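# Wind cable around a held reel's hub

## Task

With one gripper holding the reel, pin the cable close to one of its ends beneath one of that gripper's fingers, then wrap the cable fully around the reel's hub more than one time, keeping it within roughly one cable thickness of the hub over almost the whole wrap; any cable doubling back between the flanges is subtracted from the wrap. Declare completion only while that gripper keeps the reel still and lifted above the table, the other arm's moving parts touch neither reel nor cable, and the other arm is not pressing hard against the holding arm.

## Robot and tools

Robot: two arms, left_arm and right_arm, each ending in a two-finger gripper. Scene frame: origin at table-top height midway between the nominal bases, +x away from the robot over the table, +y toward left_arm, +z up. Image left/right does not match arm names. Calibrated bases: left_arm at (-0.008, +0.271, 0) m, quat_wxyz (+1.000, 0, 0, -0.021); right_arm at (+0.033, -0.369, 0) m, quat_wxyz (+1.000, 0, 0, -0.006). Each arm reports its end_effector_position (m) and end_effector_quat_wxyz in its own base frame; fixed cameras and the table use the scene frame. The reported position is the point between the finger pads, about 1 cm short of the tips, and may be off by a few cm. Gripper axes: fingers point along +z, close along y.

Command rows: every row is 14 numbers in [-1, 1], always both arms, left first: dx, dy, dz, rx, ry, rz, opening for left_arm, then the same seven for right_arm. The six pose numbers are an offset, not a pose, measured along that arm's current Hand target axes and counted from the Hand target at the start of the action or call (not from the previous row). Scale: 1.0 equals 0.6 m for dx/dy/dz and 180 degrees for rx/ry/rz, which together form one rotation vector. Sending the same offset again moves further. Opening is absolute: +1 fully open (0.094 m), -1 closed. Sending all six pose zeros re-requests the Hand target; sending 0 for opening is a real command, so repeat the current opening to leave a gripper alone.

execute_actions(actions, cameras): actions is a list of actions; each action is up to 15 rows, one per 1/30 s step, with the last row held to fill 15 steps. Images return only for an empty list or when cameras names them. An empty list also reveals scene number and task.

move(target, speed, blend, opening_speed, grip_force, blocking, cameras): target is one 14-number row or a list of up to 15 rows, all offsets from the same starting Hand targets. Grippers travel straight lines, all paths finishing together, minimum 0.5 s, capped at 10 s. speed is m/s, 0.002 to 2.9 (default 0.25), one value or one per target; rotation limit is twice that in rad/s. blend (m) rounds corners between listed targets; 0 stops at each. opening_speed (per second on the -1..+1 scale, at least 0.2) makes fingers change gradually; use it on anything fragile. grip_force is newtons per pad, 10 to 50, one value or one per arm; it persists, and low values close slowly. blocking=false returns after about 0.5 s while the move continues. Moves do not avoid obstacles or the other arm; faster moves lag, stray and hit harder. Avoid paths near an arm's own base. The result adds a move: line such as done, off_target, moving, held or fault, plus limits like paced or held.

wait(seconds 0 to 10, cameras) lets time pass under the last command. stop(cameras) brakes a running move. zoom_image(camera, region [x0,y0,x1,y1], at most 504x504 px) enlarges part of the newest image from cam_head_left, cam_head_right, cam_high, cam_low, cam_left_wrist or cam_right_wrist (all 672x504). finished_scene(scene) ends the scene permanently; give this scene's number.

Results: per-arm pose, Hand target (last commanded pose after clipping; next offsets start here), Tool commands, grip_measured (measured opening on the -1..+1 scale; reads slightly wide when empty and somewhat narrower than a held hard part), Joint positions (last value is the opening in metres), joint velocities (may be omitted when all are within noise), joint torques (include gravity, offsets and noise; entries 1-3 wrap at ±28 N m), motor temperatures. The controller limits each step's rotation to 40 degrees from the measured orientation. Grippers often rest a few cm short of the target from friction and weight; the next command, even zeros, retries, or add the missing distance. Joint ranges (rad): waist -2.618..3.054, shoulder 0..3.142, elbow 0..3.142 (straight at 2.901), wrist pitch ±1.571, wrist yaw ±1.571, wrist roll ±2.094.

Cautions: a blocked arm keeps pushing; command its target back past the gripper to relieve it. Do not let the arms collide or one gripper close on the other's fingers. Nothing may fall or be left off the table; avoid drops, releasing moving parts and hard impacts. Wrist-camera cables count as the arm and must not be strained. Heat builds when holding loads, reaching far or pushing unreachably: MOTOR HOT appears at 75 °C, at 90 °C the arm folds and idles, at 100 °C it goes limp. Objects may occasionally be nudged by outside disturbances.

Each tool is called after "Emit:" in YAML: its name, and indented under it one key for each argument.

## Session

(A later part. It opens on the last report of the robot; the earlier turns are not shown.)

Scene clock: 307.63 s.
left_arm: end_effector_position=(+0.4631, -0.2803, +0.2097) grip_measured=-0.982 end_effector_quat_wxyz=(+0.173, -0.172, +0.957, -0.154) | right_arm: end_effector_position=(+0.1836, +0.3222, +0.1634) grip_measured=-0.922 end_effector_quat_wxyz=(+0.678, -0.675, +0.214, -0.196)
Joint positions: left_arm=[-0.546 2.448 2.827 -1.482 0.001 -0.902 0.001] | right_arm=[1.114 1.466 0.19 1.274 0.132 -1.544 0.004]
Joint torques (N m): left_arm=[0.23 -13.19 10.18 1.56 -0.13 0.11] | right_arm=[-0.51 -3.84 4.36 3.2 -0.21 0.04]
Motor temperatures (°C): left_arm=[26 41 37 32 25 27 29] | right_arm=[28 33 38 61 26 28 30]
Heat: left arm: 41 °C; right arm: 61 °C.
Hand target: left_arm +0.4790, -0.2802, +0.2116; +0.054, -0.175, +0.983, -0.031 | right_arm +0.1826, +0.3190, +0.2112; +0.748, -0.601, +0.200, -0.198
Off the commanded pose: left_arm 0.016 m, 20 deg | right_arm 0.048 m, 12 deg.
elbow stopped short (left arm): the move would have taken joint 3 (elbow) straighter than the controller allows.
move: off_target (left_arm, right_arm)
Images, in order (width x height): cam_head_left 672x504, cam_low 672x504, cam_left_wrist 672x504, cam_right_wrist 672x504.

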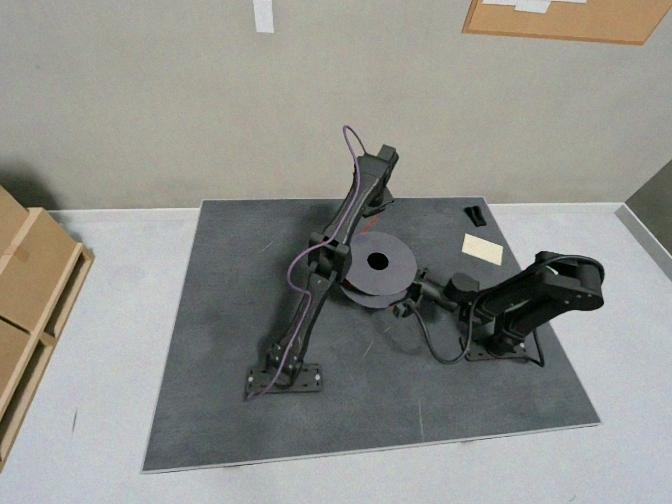

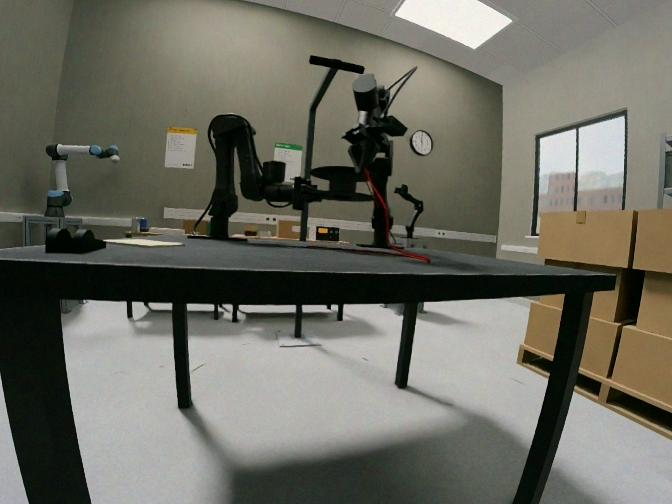

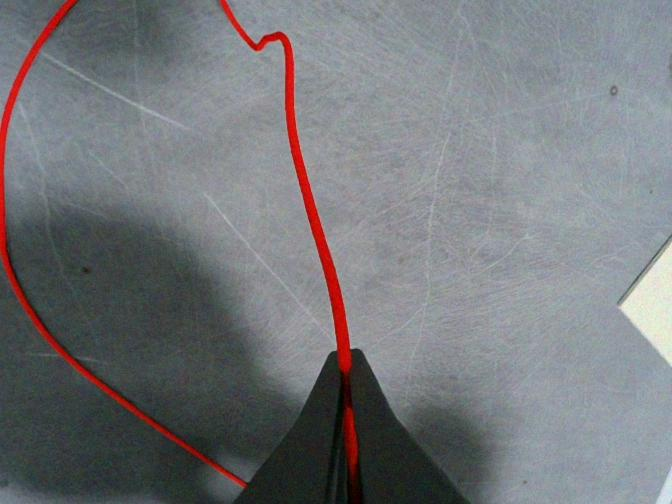

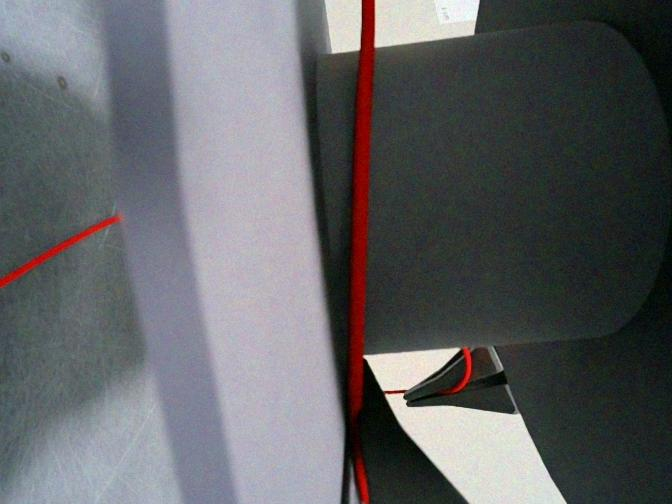

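Emit:
move:
  target: [0.262,-0.135,-0.05,0,0,0.2,-1,0,0,0.0,0,0,0,-1]
  speed: 0.15
  cameras: ["cam_low","cam_head_left","cam_left_wrist","cam_right_wrist","cam_high"]

Emit:
zoom_image:
  camera: "cam_low"
  region: [280, 110, 460, 270]

Scene clock: 311.20 s.
left_arm: end_effector_position=(+0.3507, -0.4132, +0.2102) grip_measured=-0.982 end_effector_quat_wxyz=(+0.187, +0.136, +0.963, -0.141) | right_arm: end_effector_position=(+0.1836, +0.3222, +0.1638) grip_measured=-0.922 end_effector_quat_wxyz=(+0.679, -0.674, +0.214, -0.196)
Joint positions: left_arm=[-0.883 2.448 2.827 -1.479 -0.044 -0.592 0.001] | right_arm=[1.114 1.466 0.19 1.276 0.132 -1.544 0.004]
Joint torques (N m): left_arm=[-0.01 -17.37 10.19 1.19 -0.14 0.09] | right_arm=[-0.57 -4.03 4.37 3.27 -0.1 0.08]
Motor temperatures (°C): left_arm=[26 43 37 32 25 27 29] | right_arm=[28 33 37 62 26 28 30]
Heat: left arm: 43 °C; right arm: 62 °C.
Hand target: left_arm +0.3565, -0.4094, +0.2330; +0.061, +0.137, +0.989, -0.013 | right_arm +0.1826, +0.3190, +0.2112; +0.748, -0.601, +0.200, -0.198
Off the commanded pose: left_arm 0.024 m, 21 deg | right_arm 0.048 m, 12 deg.
elbow stopped short (left arm): the move would have taken joint 3 (elbow) straighter than the controller allows.
move: off_target (left_arm, right_arm)
Images, in order (width x height): cam_head_left 672x504, cam_high 672x504, cam_low 672x504, cam_left_wrist 672x504, cam_right_wrist 672x504.

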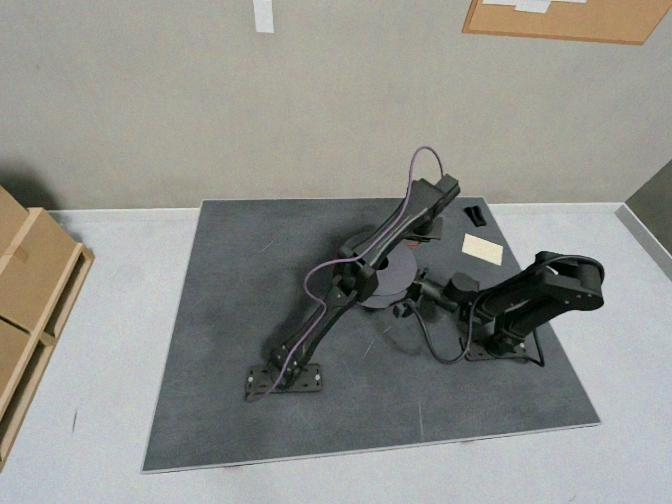

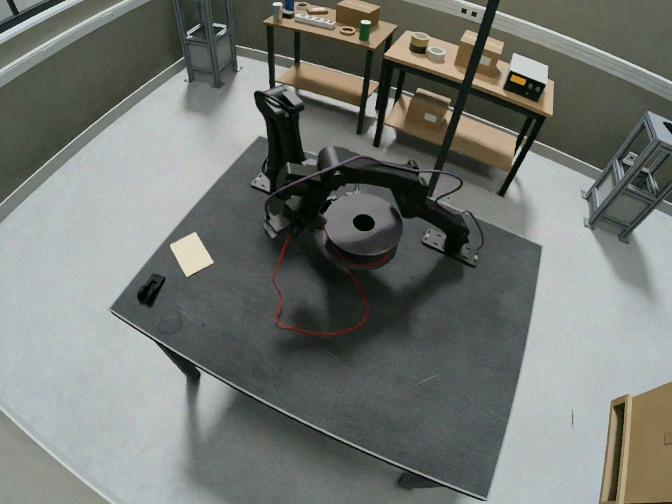

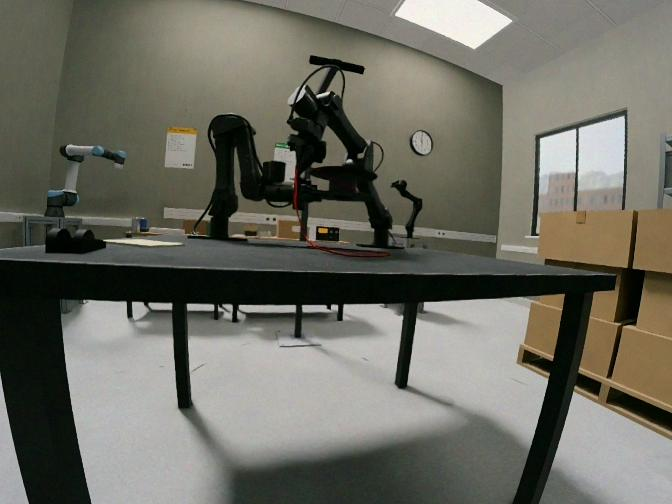

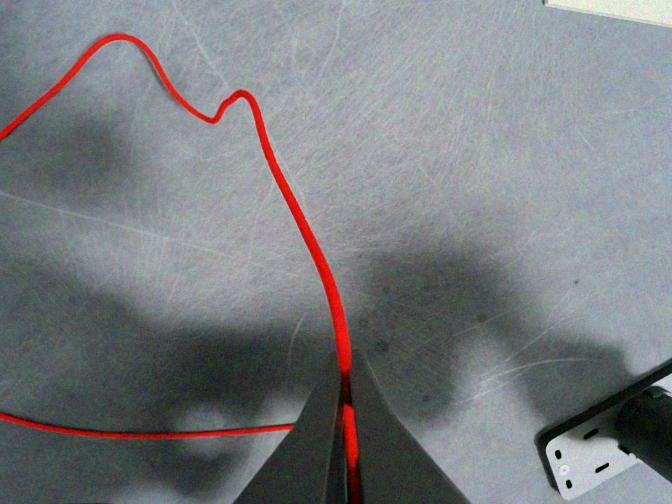

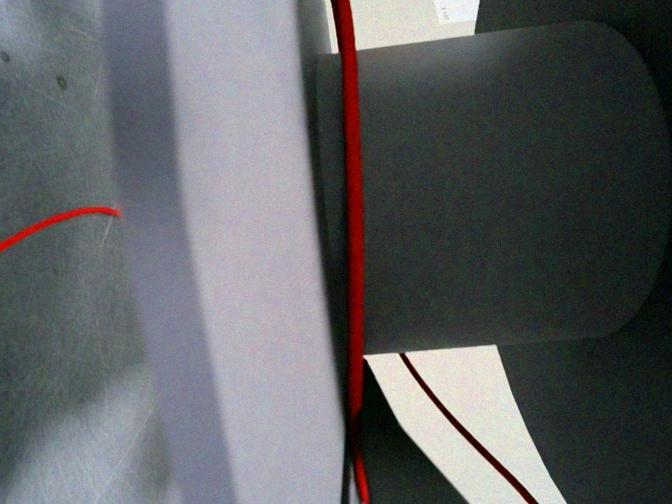

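Scaled by 2.800.

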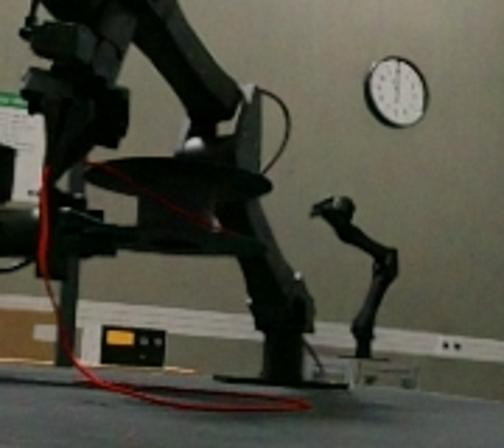

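Emit:
move:
  target:
    - [0.065,-0.058,-0.137,0,0,0,-1,0,0,0.0,0,0,0,-1]
    - [0.247,-0.077,-0.177,0,0,0,-1,0,0,0,0,0,0,-1]
  speed: 0.12
  blend: 0.03
  cameras: ["cam_low","cam_head_left","cam_left_wrist","cam_right_wrist","cam_high"]

Emit:
zoom_image:
  camera: "cam_low"
  region: [220, 90, 430, 270]

Scene clock: 315.60 s.
left_arm: end_effector_position=(+0.1916, -0.4292, +0.3125) grip_measured=-0.982 end_effector_quat_wxyz=(+0.186, +0.146, +0.947, -0.219) | right_arm: end_effector_position=(+0.1836, +0.3222, +0.1642) grip_measured=-0.922 end_effector_quat_wxyz=(+0.679, -0.674, +0.214, -0.197)
Joint positions: left_arm=[-1.189 2.093 2.617 -1.519 -0.093 -0.856 0.001] | right_arm=[1.114 1.466 0.19 1.277 0.132 -1.546 0.004]
Joint torques (N m): left_arm=[0.2 -15.9 4.3 0.97 -0.12 -0.05] | right_arm=[-0.47 -3.74 4.33 3.18 -0.18 0.11]
Motor temperatures (°C): left_arm=[26 44 37 32 25 27 29] | right_arm=[28 33 37 63 26 28 30]
Heat: left arm: 44 °C; right arm: 63 °C.
Hand target: left_arm +0.1900, -0.4093, +0.3205; +0.061, +0.137, +0.989, -0.013 | right_arm +0.1826, +0.3190, +0.2112; +0.748, -0.601, +0.200, -0.198
Off the commanded pose: left_arm 0.021 m, 28 deg | right_arm 0.047 m, 12 deg.
elbow stopped short (left arm): the move would have taken joint 3 (elbow) straighter than the controller allows.
joint sent to its limit (left arm) — joint 4 (wrist pitch), lower limit. The joint targets are off in position and orientation.
move: off_target (left_arm, right_arm)
Images, in order (width x height): cam_head_left 672x504, cam_high 672x504, cam_low 672x504, cam_left_wrist 672x504, cam_right_wrist 672x504.

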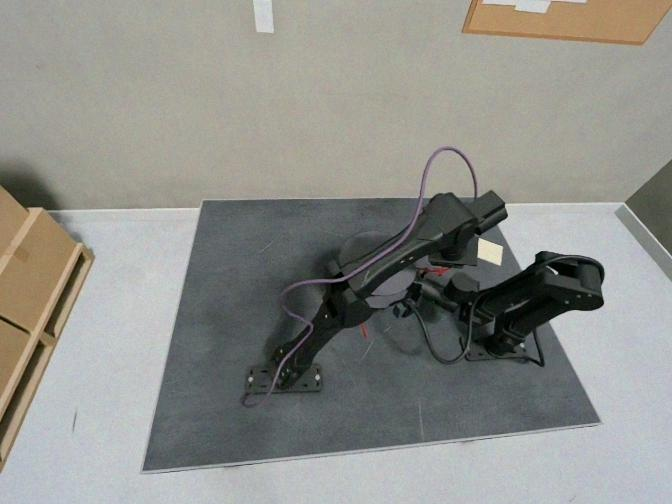

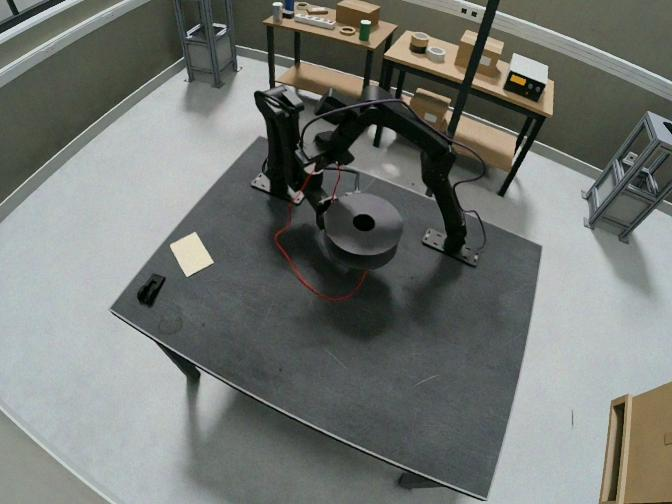

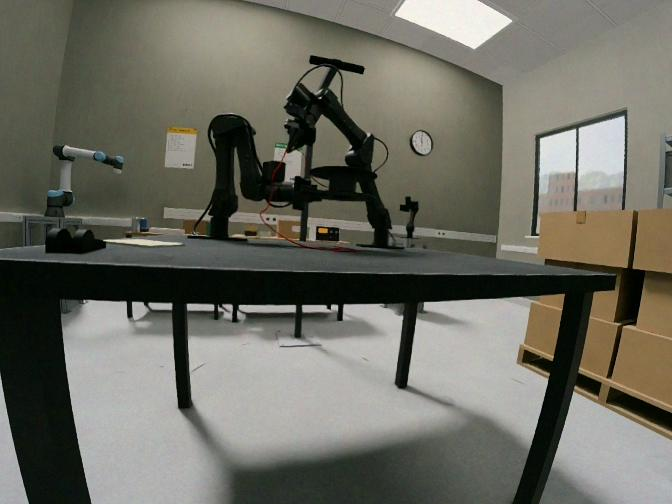

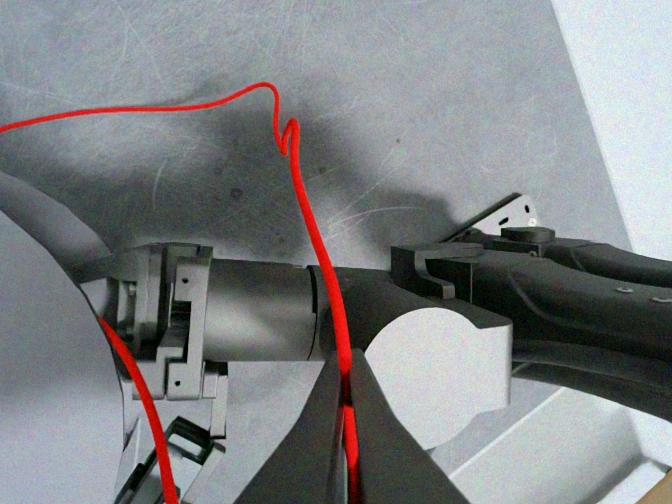

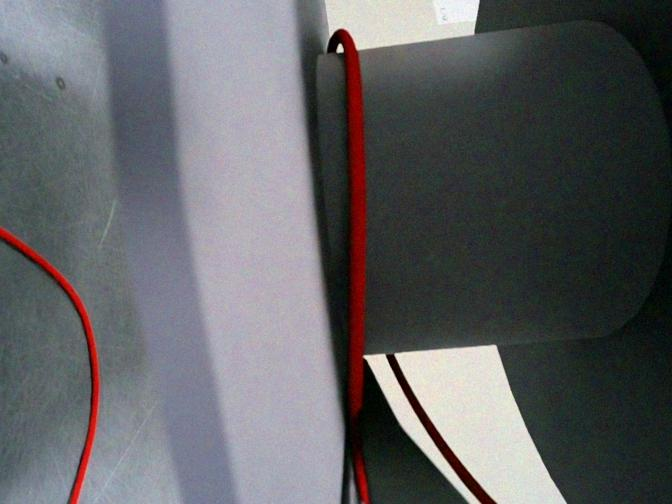

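Scaled by 2.400.

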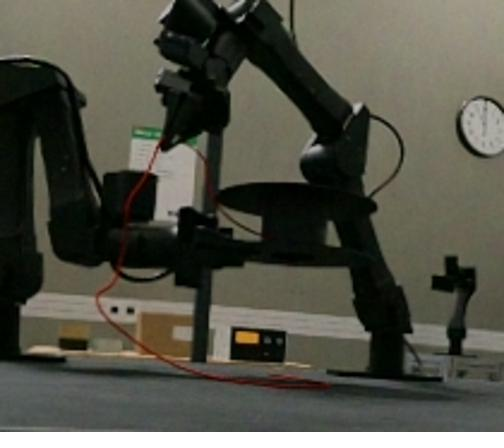

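Emit:
move:
  target:
    - [0.10,0.06,-0.03,0,0,0,-1,0,0,0.0,0,0,0,-1]
    - [0.15,0.095,-0.01,0,0,0,-1,0,0,0,0,0,0,-1]
  speed: 0.12
  blend: 0.02
  cameras: ["cam_low","cam_head_left","cam_left_wrist","cam_right_wrist","cam_high"]

Emit:
zoom_image:
  camera: "cam_high"
  region: [230, 80, 480, 330]

Scene clock: 319.00 s.
left_arm: end_effector_position=(+0.1257, -0.3453, +0.3121) grip_measured=-0.982 end_effector_quat_wxyz=(+0.143, +0.137, +0.962, -0.187) | right_arm: end_effector_position=(+0.1830, +0.3229, +0.1643) grip_measured=-0.922 end_effector_quat_wxyz=(+0.681, -0.673, +0.212, -0.195)
Joint positions: left_arm=[-1.271 1.706 2.127 -1.525 -0.096 -0.965 0.001] | right_arm=[1.114 1.472 0.19 1.286 0.127 -1.546 0.004]
Joint torques (N m): left_arm=[-0.46 -11.22 4.56 0.85 -0.13 -0.06] | right_arm=[-0.7 -3.9 4.33 3.21 -0.1 0.05]
Motor temperatures (°C): left_arm=[26 44 37 32 25 27 29] | right_arm=[28 33 37 63 26 28 30]
Heat: left arm: 44 °C; right arm: 63 °C.
Hand target: left_arm +0.1189, -0.3300, +0.3148; +0.061, +0.137, +0.989, -0.013 | right_arm +0.1826, +0.3190, +0.2112; +0.748, -0.601, +0.200, -0.198
Off the commanded pose: left_arm 0.017 m, 22 deg | right_arm 0.047 m, 11 deg.
joint sent to its limit (left arm) — joint 4 (wrist pitch), lower limit. The joint targets are off in position and orientation.
move: off_target (left_arm, right_arm); blend cut to 0.0193 m at target 1
Images, in order (width x height): cam_head_left 672x504, cam_high 672x504, cam_low 672x504, cam_left_wrist 672x504, cam_right_wrist 672x504.

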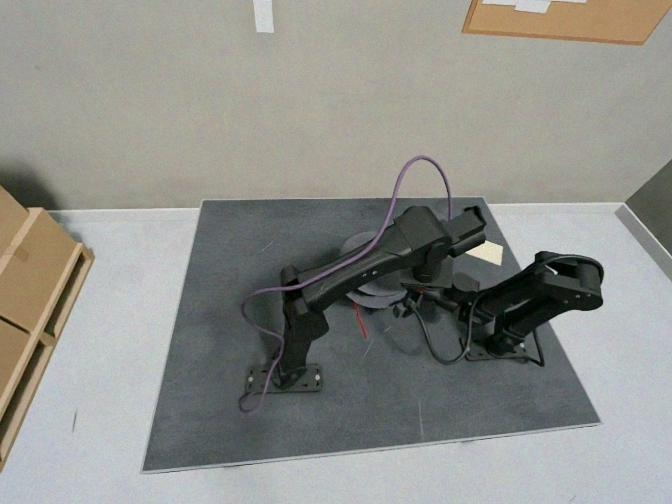

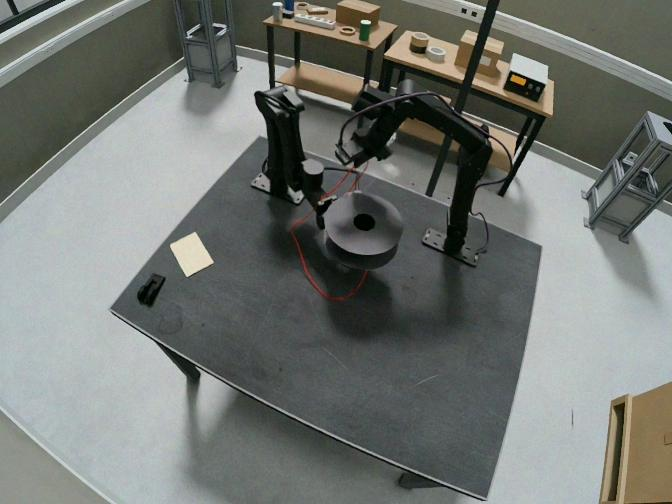

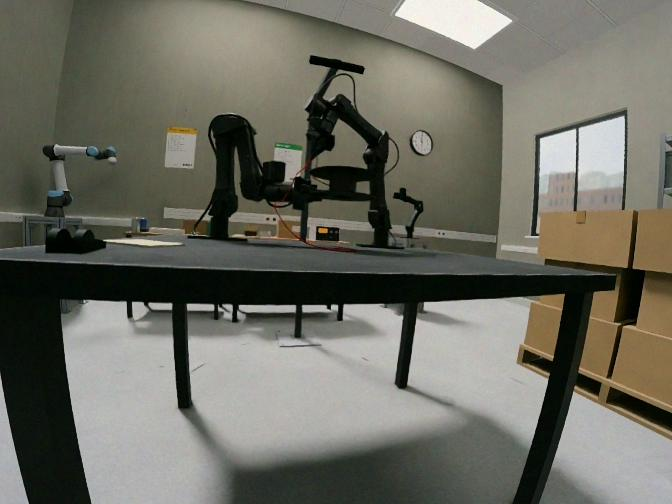

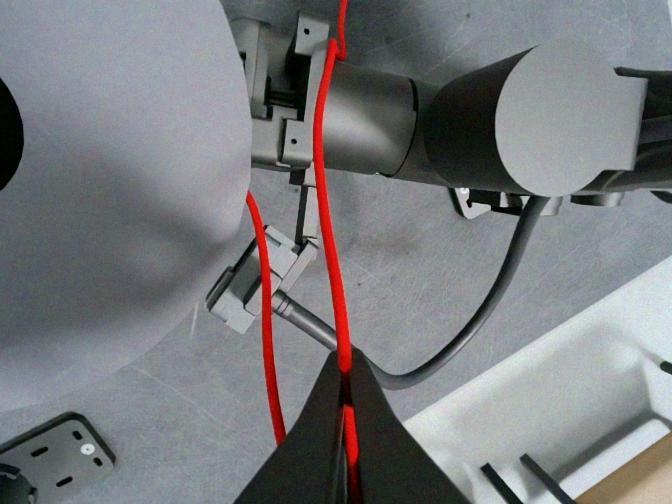

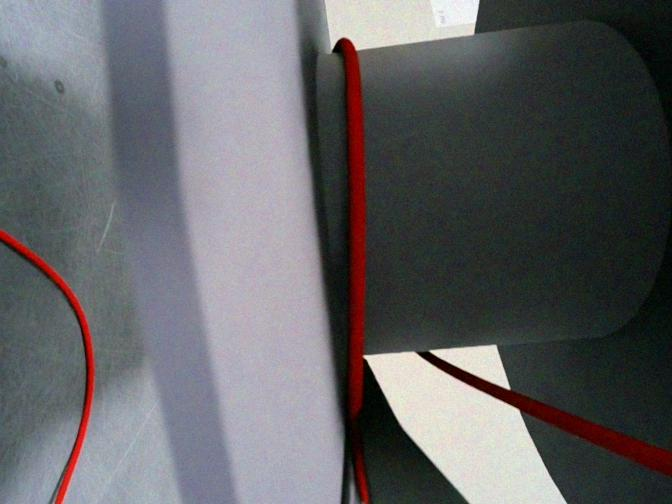

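Scaled by 2.016.

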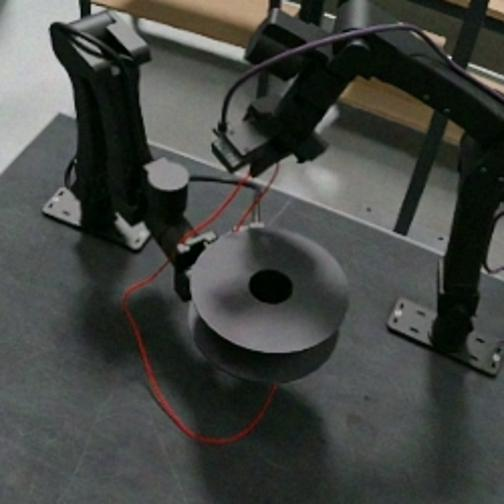

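Emit:
move:
  target:
    - [0.06,0.19,0.05,0,0,0,-1,0,0,0.0,0,0,0,-1]
  speed: 0.12
  cameras: ["cam_low","cam_head_left","cam_left_wrist","cam_right_wrist","cam_high"]

Emit:
zoom_image:
  camera: "cam_high"
  region: [230, 80, 480, 330]

Scene clock: 321.53 s.
left_arm: end_effector_position=(+0.1235, -0.2262, +0.2825) grip_measured=-0.982 end_effector_quat_wxyz=(+0.140, +0.134, +0.971, -0.141) | right_arm: end_effector_position=(+0.1830, +0.3229, +0.1643) grip_measured=-0.922 end_effector_quat_wxyz=(+0.681, -0.673, +0.212, -0.195)
Joint positions: left_arm=[-1.13 1.31 1.658 -1.527 -0.079 -0.841 0.001] | right_arm=[1.114 1.472 0.19 1.286 0.127 -1.546 0.004]
Joint torques (N m): left_arm=[0.4 -5.82 4.68 0.74 -0.04 0.09] | right_arm=[-0.54 -4.03 4.41 3.14 -0.1 0.08]
Motor temperatures (°C): left_arm=[26 44 37 32 25 27 29] | right_arm=[28 33 37 62 26 28 30]
Heat: left arm: 44 °C; right arm: 62 °C.
Hand target: left_arm +0.1191, -0.2118, +0.2796; +0.061, +0.137, +0.989, -0.013 | right_arm +0.1826, +0.3190, +0.2112; +0.748, -0.601, +0.200, -0.198
Off the commanded pose: left_arm 0.015 m, 17 deg | right_arm 0.047 m, 11 deg.
joint sent to its limit (left arm) — joint 4 (wrist pitch), lower limit. The joint targets are off in position and orientation.
move: off_target (left_arm, right_arm)
Images, in order (width x height): cam_head_left 672x504, cam_high 672x504, cam_low 672x504, cam_left_wrist 672x504, cam_right_wrist 672x504.

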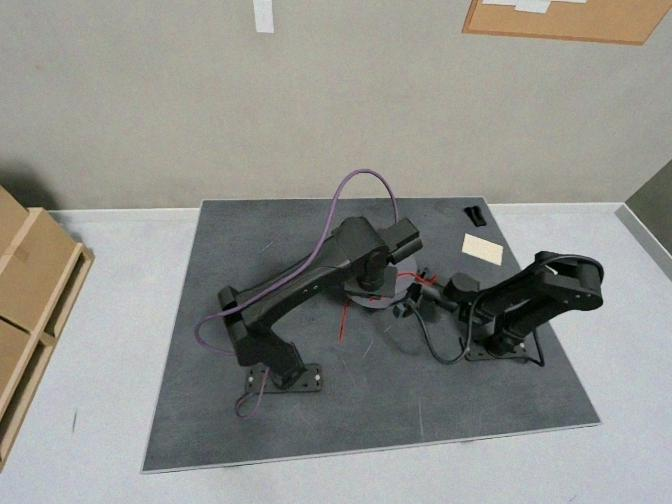

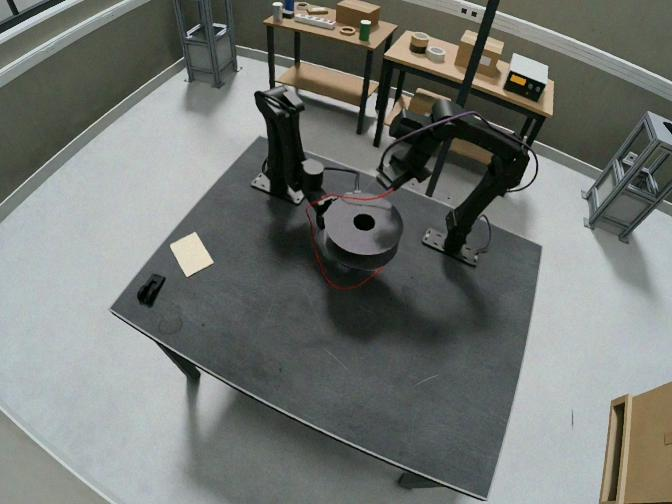

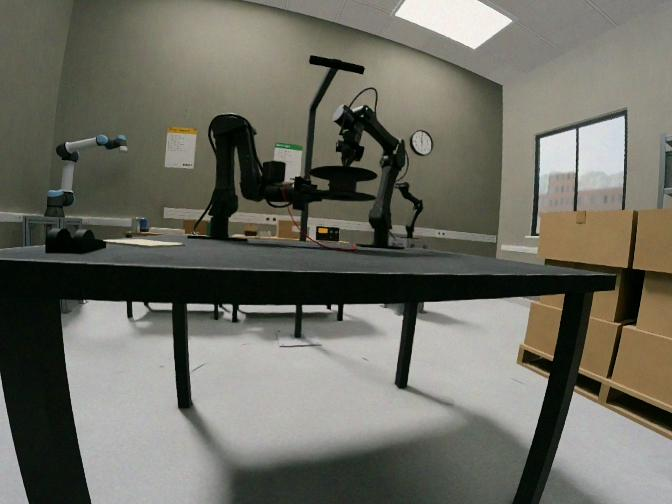

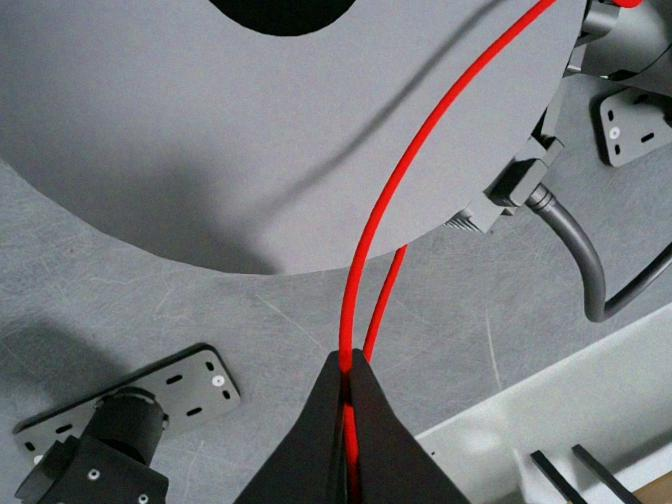

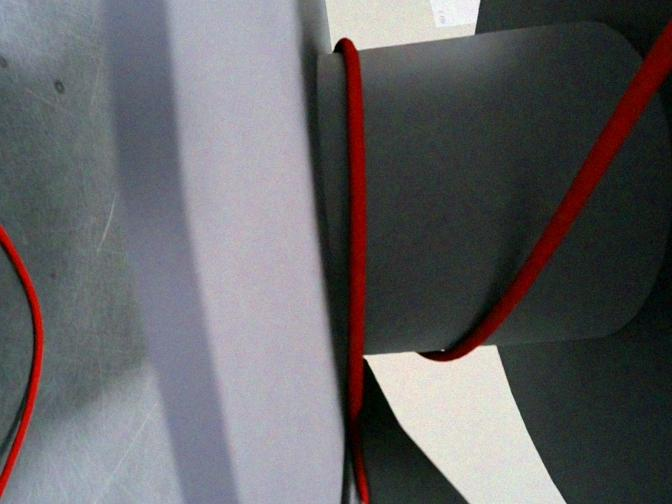

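Scaled by 2.016.

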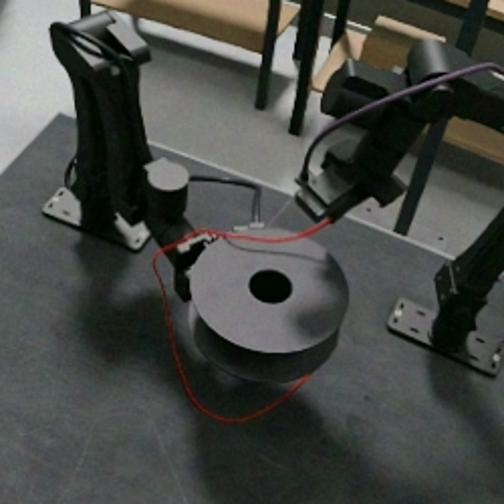

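Emit:
move:
  target:
    - [-0.03,0.13,0.05,0,0,0,-1,0,0,0.0,0,0,0,-1]
    - [-0.082,0.22,0.108,0,0,0,-1,0,0,0.0,0,0,0,-1]
  speed: 0.1
  blend: 0.02
  cameras: ["cam_low","cam_head_right","cam_left_wrist","cam_right_wrist","cam_high"]

Emit:
zoom_image:
  camera: "cam_high"
  region: [230, 80, 480, 330]

Scene clock: 325.03 s.
left_arm: end_effector_position=(+0.2147, -0.1165, +0.2241) grip_measured=-0.982 end_effector_quat_wxyz=(+0.084, +0.138, +0.986, -0.041) | right_arm: end_effector_position=(+0.1801, +0.3249, +0.1644) grip_measured=-0.922 end_effector_quat_wxyz=(+0.683, -0.675, +0.205, -0.188)
Joint positions: left_arm=[-0.486 1.356 1.497 -1.525 0.021 -0.21 0.001] | right_arm=[1.114 1.476 0.19 1.291 0.107 -1.546 0.004]
Joint torques (N m): left_arm=[1.06 -4.75 5.68 0.34 -0.25 0.18] | right_arm=[-0.61 -4.14 4.22 3.17 -0.1 0.05]
Motor temperatures (°C): left_arm=[26 43 36 32 25 27 29] | right_arm=[28 33 37 63 26 28 30]
Heat: left arm: 43 °C; right arm: 63 °C.
Hand target: left_arm +0.2097, -0.1009, +0.2201; +0.061, +0.137, +0.989, -0.013 | right_arm +0.1826, +0.3190, +0.2112; +0.748, -0.601, +0.200, -0.198
Off the commanded pose: left_arm 0.017 m, 4 deg | right_arm 0.047 m, 11 deg.
joint sent to its limit (left arm) — joint 4 (wrist pitch), lower limit. The joint targets are off in position, not in orientation.
move: off_target (left_arm, right_arm)
Images, in order (width x height): cam_head_right 672x504, cam_high 672x504, cam_low 672x504, cam_left_wrist 672x504, cam_right_wrist 672x504.

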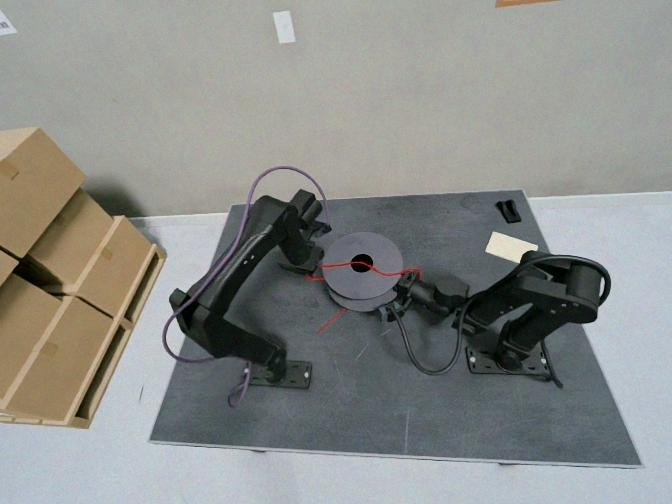

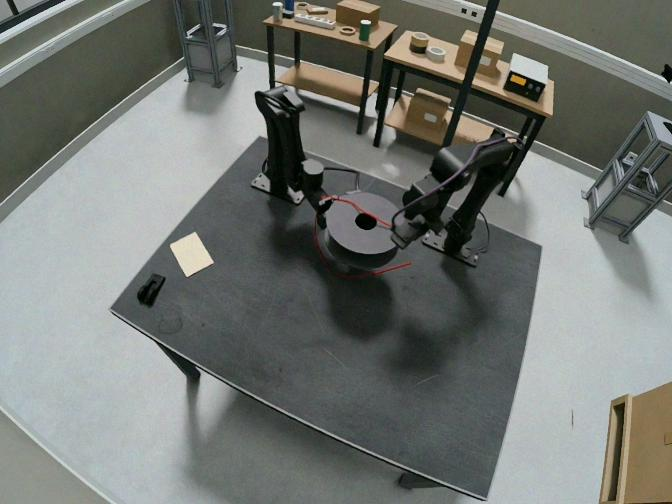

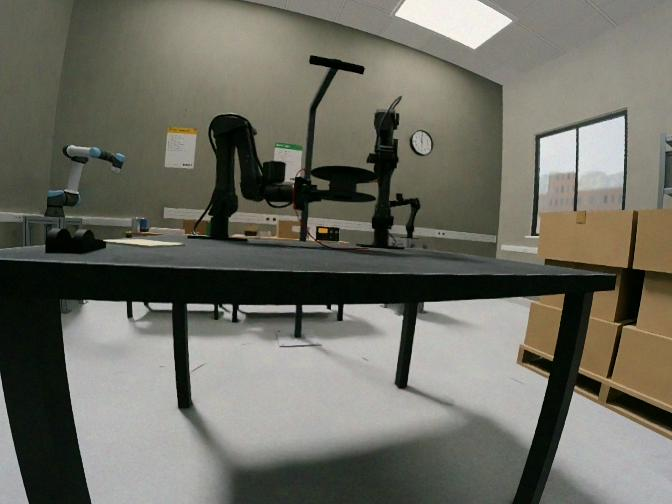

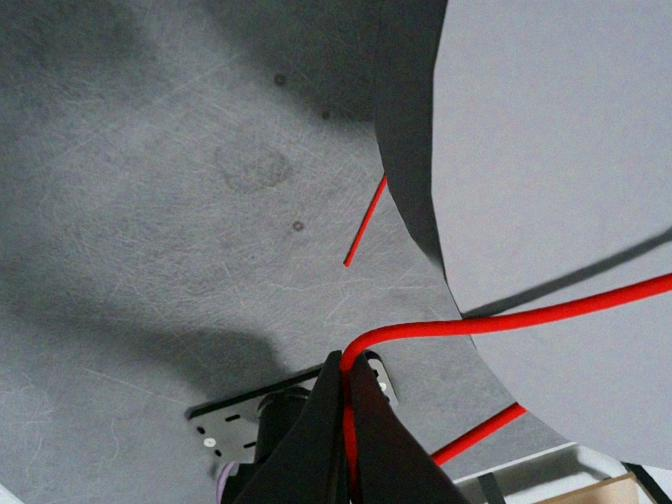

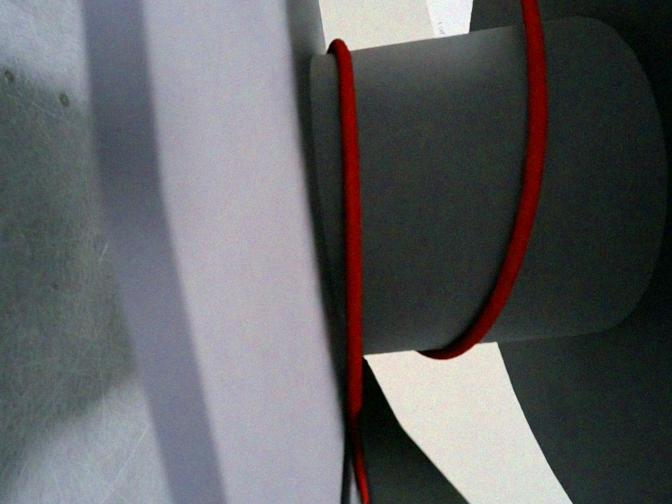

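Scaled by 2.016.

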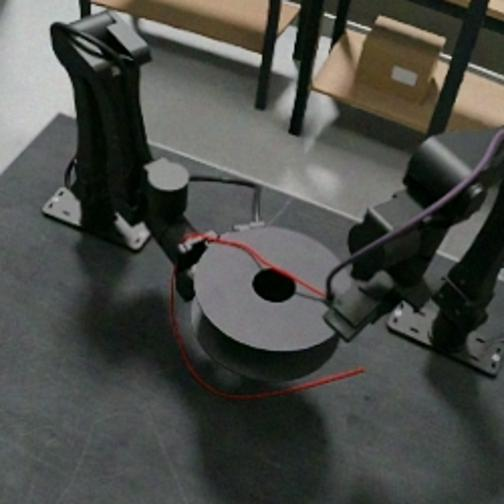

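Emit:
move:
  target:
    - [0,0,0,0,0,0,-0.945,0,0,0,0,0,0,-1]
    - [-0.1,0.07,0.02,0,0,0,-0.945,0,0,0.0,0,0,0,-1]
  speed: 0.05
  cameras: ["cam_left_wrist","cam_right_wrist","cam_high"]

Emit:
zoom_image:
  camera: "cam_high"
  region: [230, 80, 480, 330]

Scene clock: 331.23 s.
left_arm: end_effector_position=(+0.2659, -0.1085, +0.2069) grip_measured=-0.943 end_effector_quat_wxyz=(+0.043, +0.145, +0.986, -0.067) | right_arm: end_effector_position=(+0.1830, +0.3234, +0.1623) grip_measured=-0.922 end_effector_quat_wxyz=(+0.679, -0.676, +0.209, -0.195)
Joint positions: left_arm=[-0.317 1.563 1.613 -1.513 0.117 -0.031 0.003] | right_arm=[1.112 1.482 0.19 1.291 0.122 -1.55 0.004]
Joint torques (N m): left_arm=[3.06 -6.32 11.18 0.32 -0.88 0.32] | right_arm=[-0.46 -4.41 4.25 3.14 -0.1 0.13]
Motor temperatures (°C): left_arm=[26 42 36 31 25 27 29] | right_arm=[28 33 36 66 26 28 30]
Heat: left arm: 42 °C; right arm: 66 °C.
Hand target: left_arm +0.2798, -0.0772, +0.2152; +0.061, +0.137, +0.989, -0.013 | right_arm +0.1826, +0.3190, +0.2112; +0.748, -0.601, +0.200, -0.198
Off the commanded pose: left_arm 0.035 m, 7 deg | right_arm 0.049 m, 12 deg.
move: off_target (left_arm, right_arm)
Images, in order (width x height): cam_high 672x504, cam_left_wrist 672x504, cam_right_wrist 672x504.

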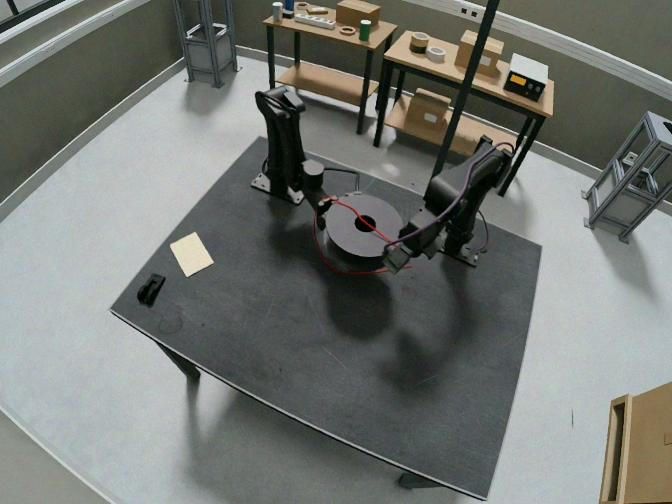

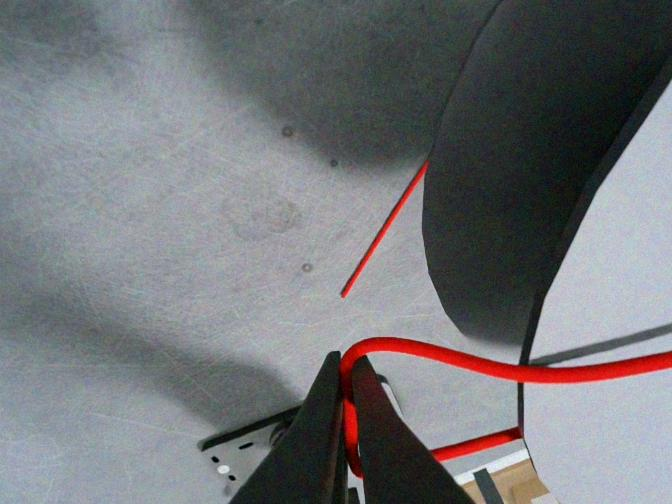

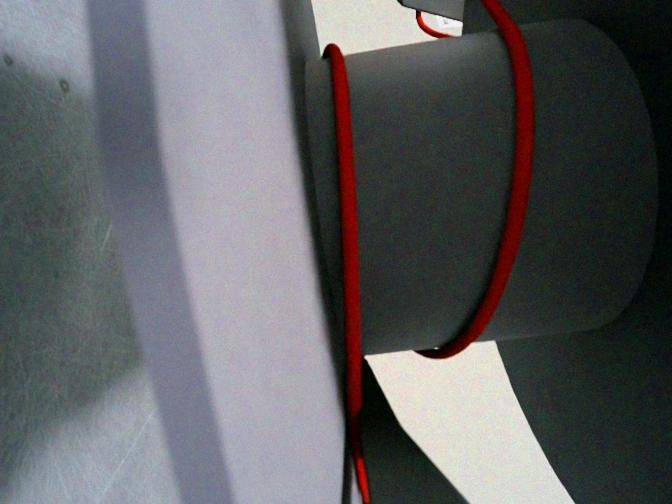

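Scaled by 2.016.

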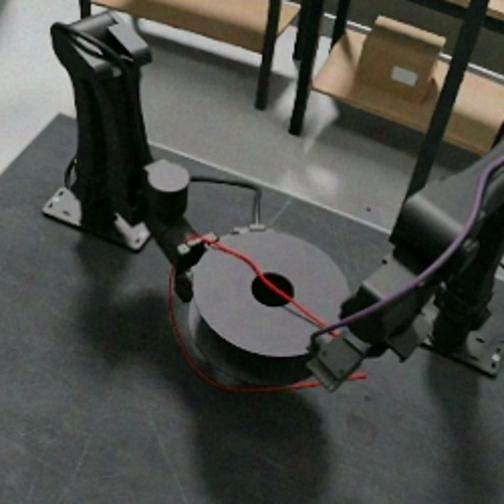

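Emit:
execute_actions:
  actions:
    - [[0,0,0,0,0,0,-0.92,0,0,0,0,0,0,-1]]
    - [[0,0,0,0,0,0,-0.9,0,0,0,0,0,0,-1]]
  cameras: ["cam_left_wrist","cam_right_wrist"]

Scene clock: 332.80 s.
left_arm: end_effector_position=(+0.2681, -0.1015, +0.2067) grip_measured=-0.901 end_effector_quat_wxyz=(+0.044, +0.142, +0.987, -0.062) | right_arm: end_effector_position=(+0.1830, +0.3234, +0.1623) grip_measured=-0.922 end_effector_quat_wxyz=(+0.679, -0.676, +0.209, -0.195)
Joint positions: left_arm=[-0.297 1.563 1.613 -1.514 0.108 -0.017 0.005] | right_arm=[1.112 1.482 0.19 1.291 0.122 -1.55 0.004]
Joint torques (N m): left_arm=[1.76 -6.26 11.19 0.35 -0.79 0.19] | right_arm=[-0.68 -4.44 4.25 3.11 -0.11 0.06]
Motor temperatures (°C): left_arm=[26 41 37 31 25 27 29] | right_arm=[28 33 36 66 26 28 30]
Heat: left arm: 41 °C; right arm: 66 °C.
Hand target: left_arm +0.2798, -0.0772, +0.2152; +0.061, +0.137, +0.989, -0.013 | right_arm +0.1826, +0.3190, +0.2112; +0.748, -0.601, +0.200, -0.198
Off the commanded pose: left_arm 0.028 m, 6 deg | right_arm 0.049 m, 12 deg.
Images, in order (width x height): cam_left_wrist 672x504, cam_right_wrist 672x504.

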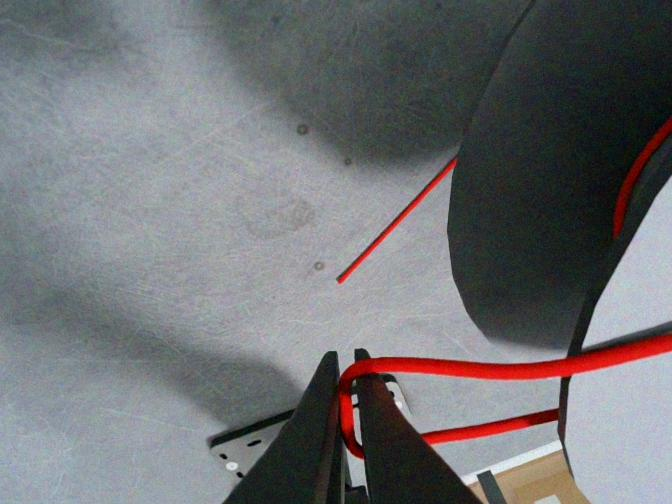

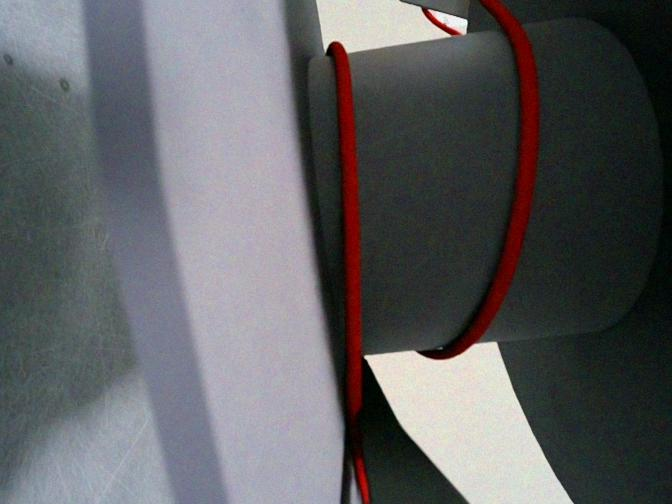

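Emit:
move:
  target:
    - [-0.02,0.0,0,0,0,0,-0.87,0,0,0.0,0,0,0,-1]
    - [-0.1,0.04,0,0,0,0,-0.87,0,0,0.0,0,0,0,-1]
  speed: 0.05
  cameras: ["cam_left_wrist","cam_right_wrist","cam_high"]

Emit:
zoom_image:
  camera: "cam_high"
  region: [230, 80, 480, 330]

Scene clock: 335.47 s.
left_arm: end_effector_position=(+0.3384, -0.0839, +0.2164) grip_measured=-0.871 end_effector_quat_wxyz=(+0.071, +0.140, +0.987, -0.036) | right_arm: end_effector_position=(+0.1889, +0.3200, +0.1623) grip_measured=-0.922 end_effector_quat_wxyz=(+0.677, -0.674, +0.216, -0.202)
Joint positions: left_arm=[-0.215 1.783 1.896 -1.537 0.06 0.063 0.006] | right_arm=[1.096 1.482 0.19 1.291 0.126 -1.55 0.004]
Joint torques (N m): left_arm=[0.92 -8.1 10.86 0.37 -0.29 0.11] | right_arm=[0.03 -5 4.11 3.14 -0.11 0.12]
Motor temperatures (°C): left_arm=[26 41 37 31 25 27 29] | right_arm=[28 33 36 67 26 28 30]
Heat: left arm: 41 °C; right arm: 67 °C.
Hand target: left_arm +0.3437, -0.0703, +0.2224; +0.061, +0.137, +0.989, -0.013 | right_arm +0.1826, +0.3190, +0.2112; +0.748, -0.601, +0.200, -0.198
Off the commanded pose: left_arm 0.016 m, 3 deg | right_arm 0.049 m, 12 deg.
joint sent to its limit (left arm) — joint 4 (wrist pitch), lower limit. The joint targets are off in position, not in orientation.
move: off_target (left_arm, right_arm)
Images, in order (width x height): cam_high 672x504, cam_left_wrist 672x504, cam_right_wrist 672x504.

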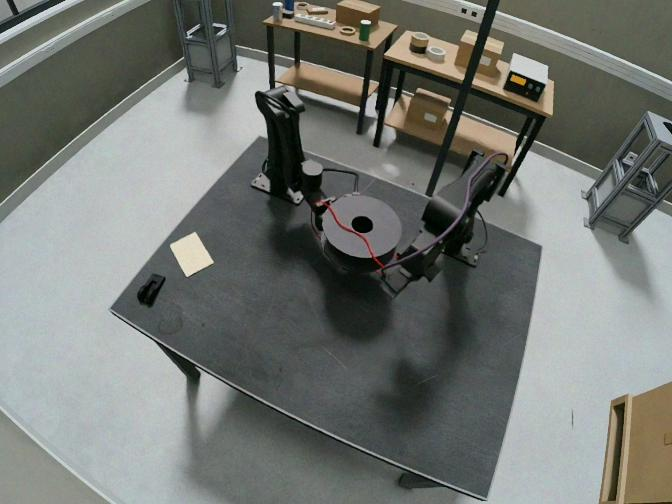

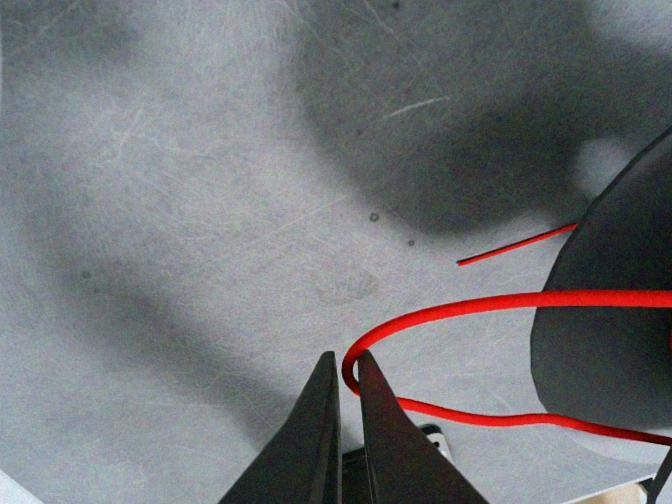

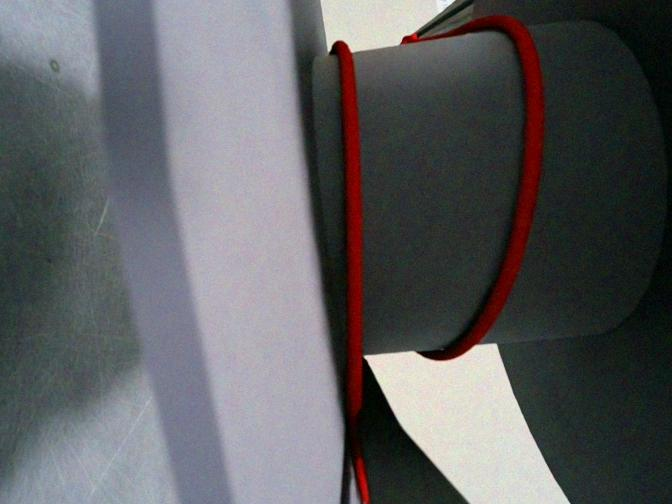

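Scaled by 2.016.

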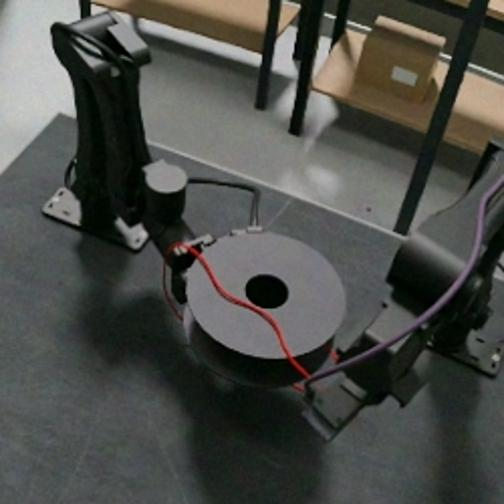

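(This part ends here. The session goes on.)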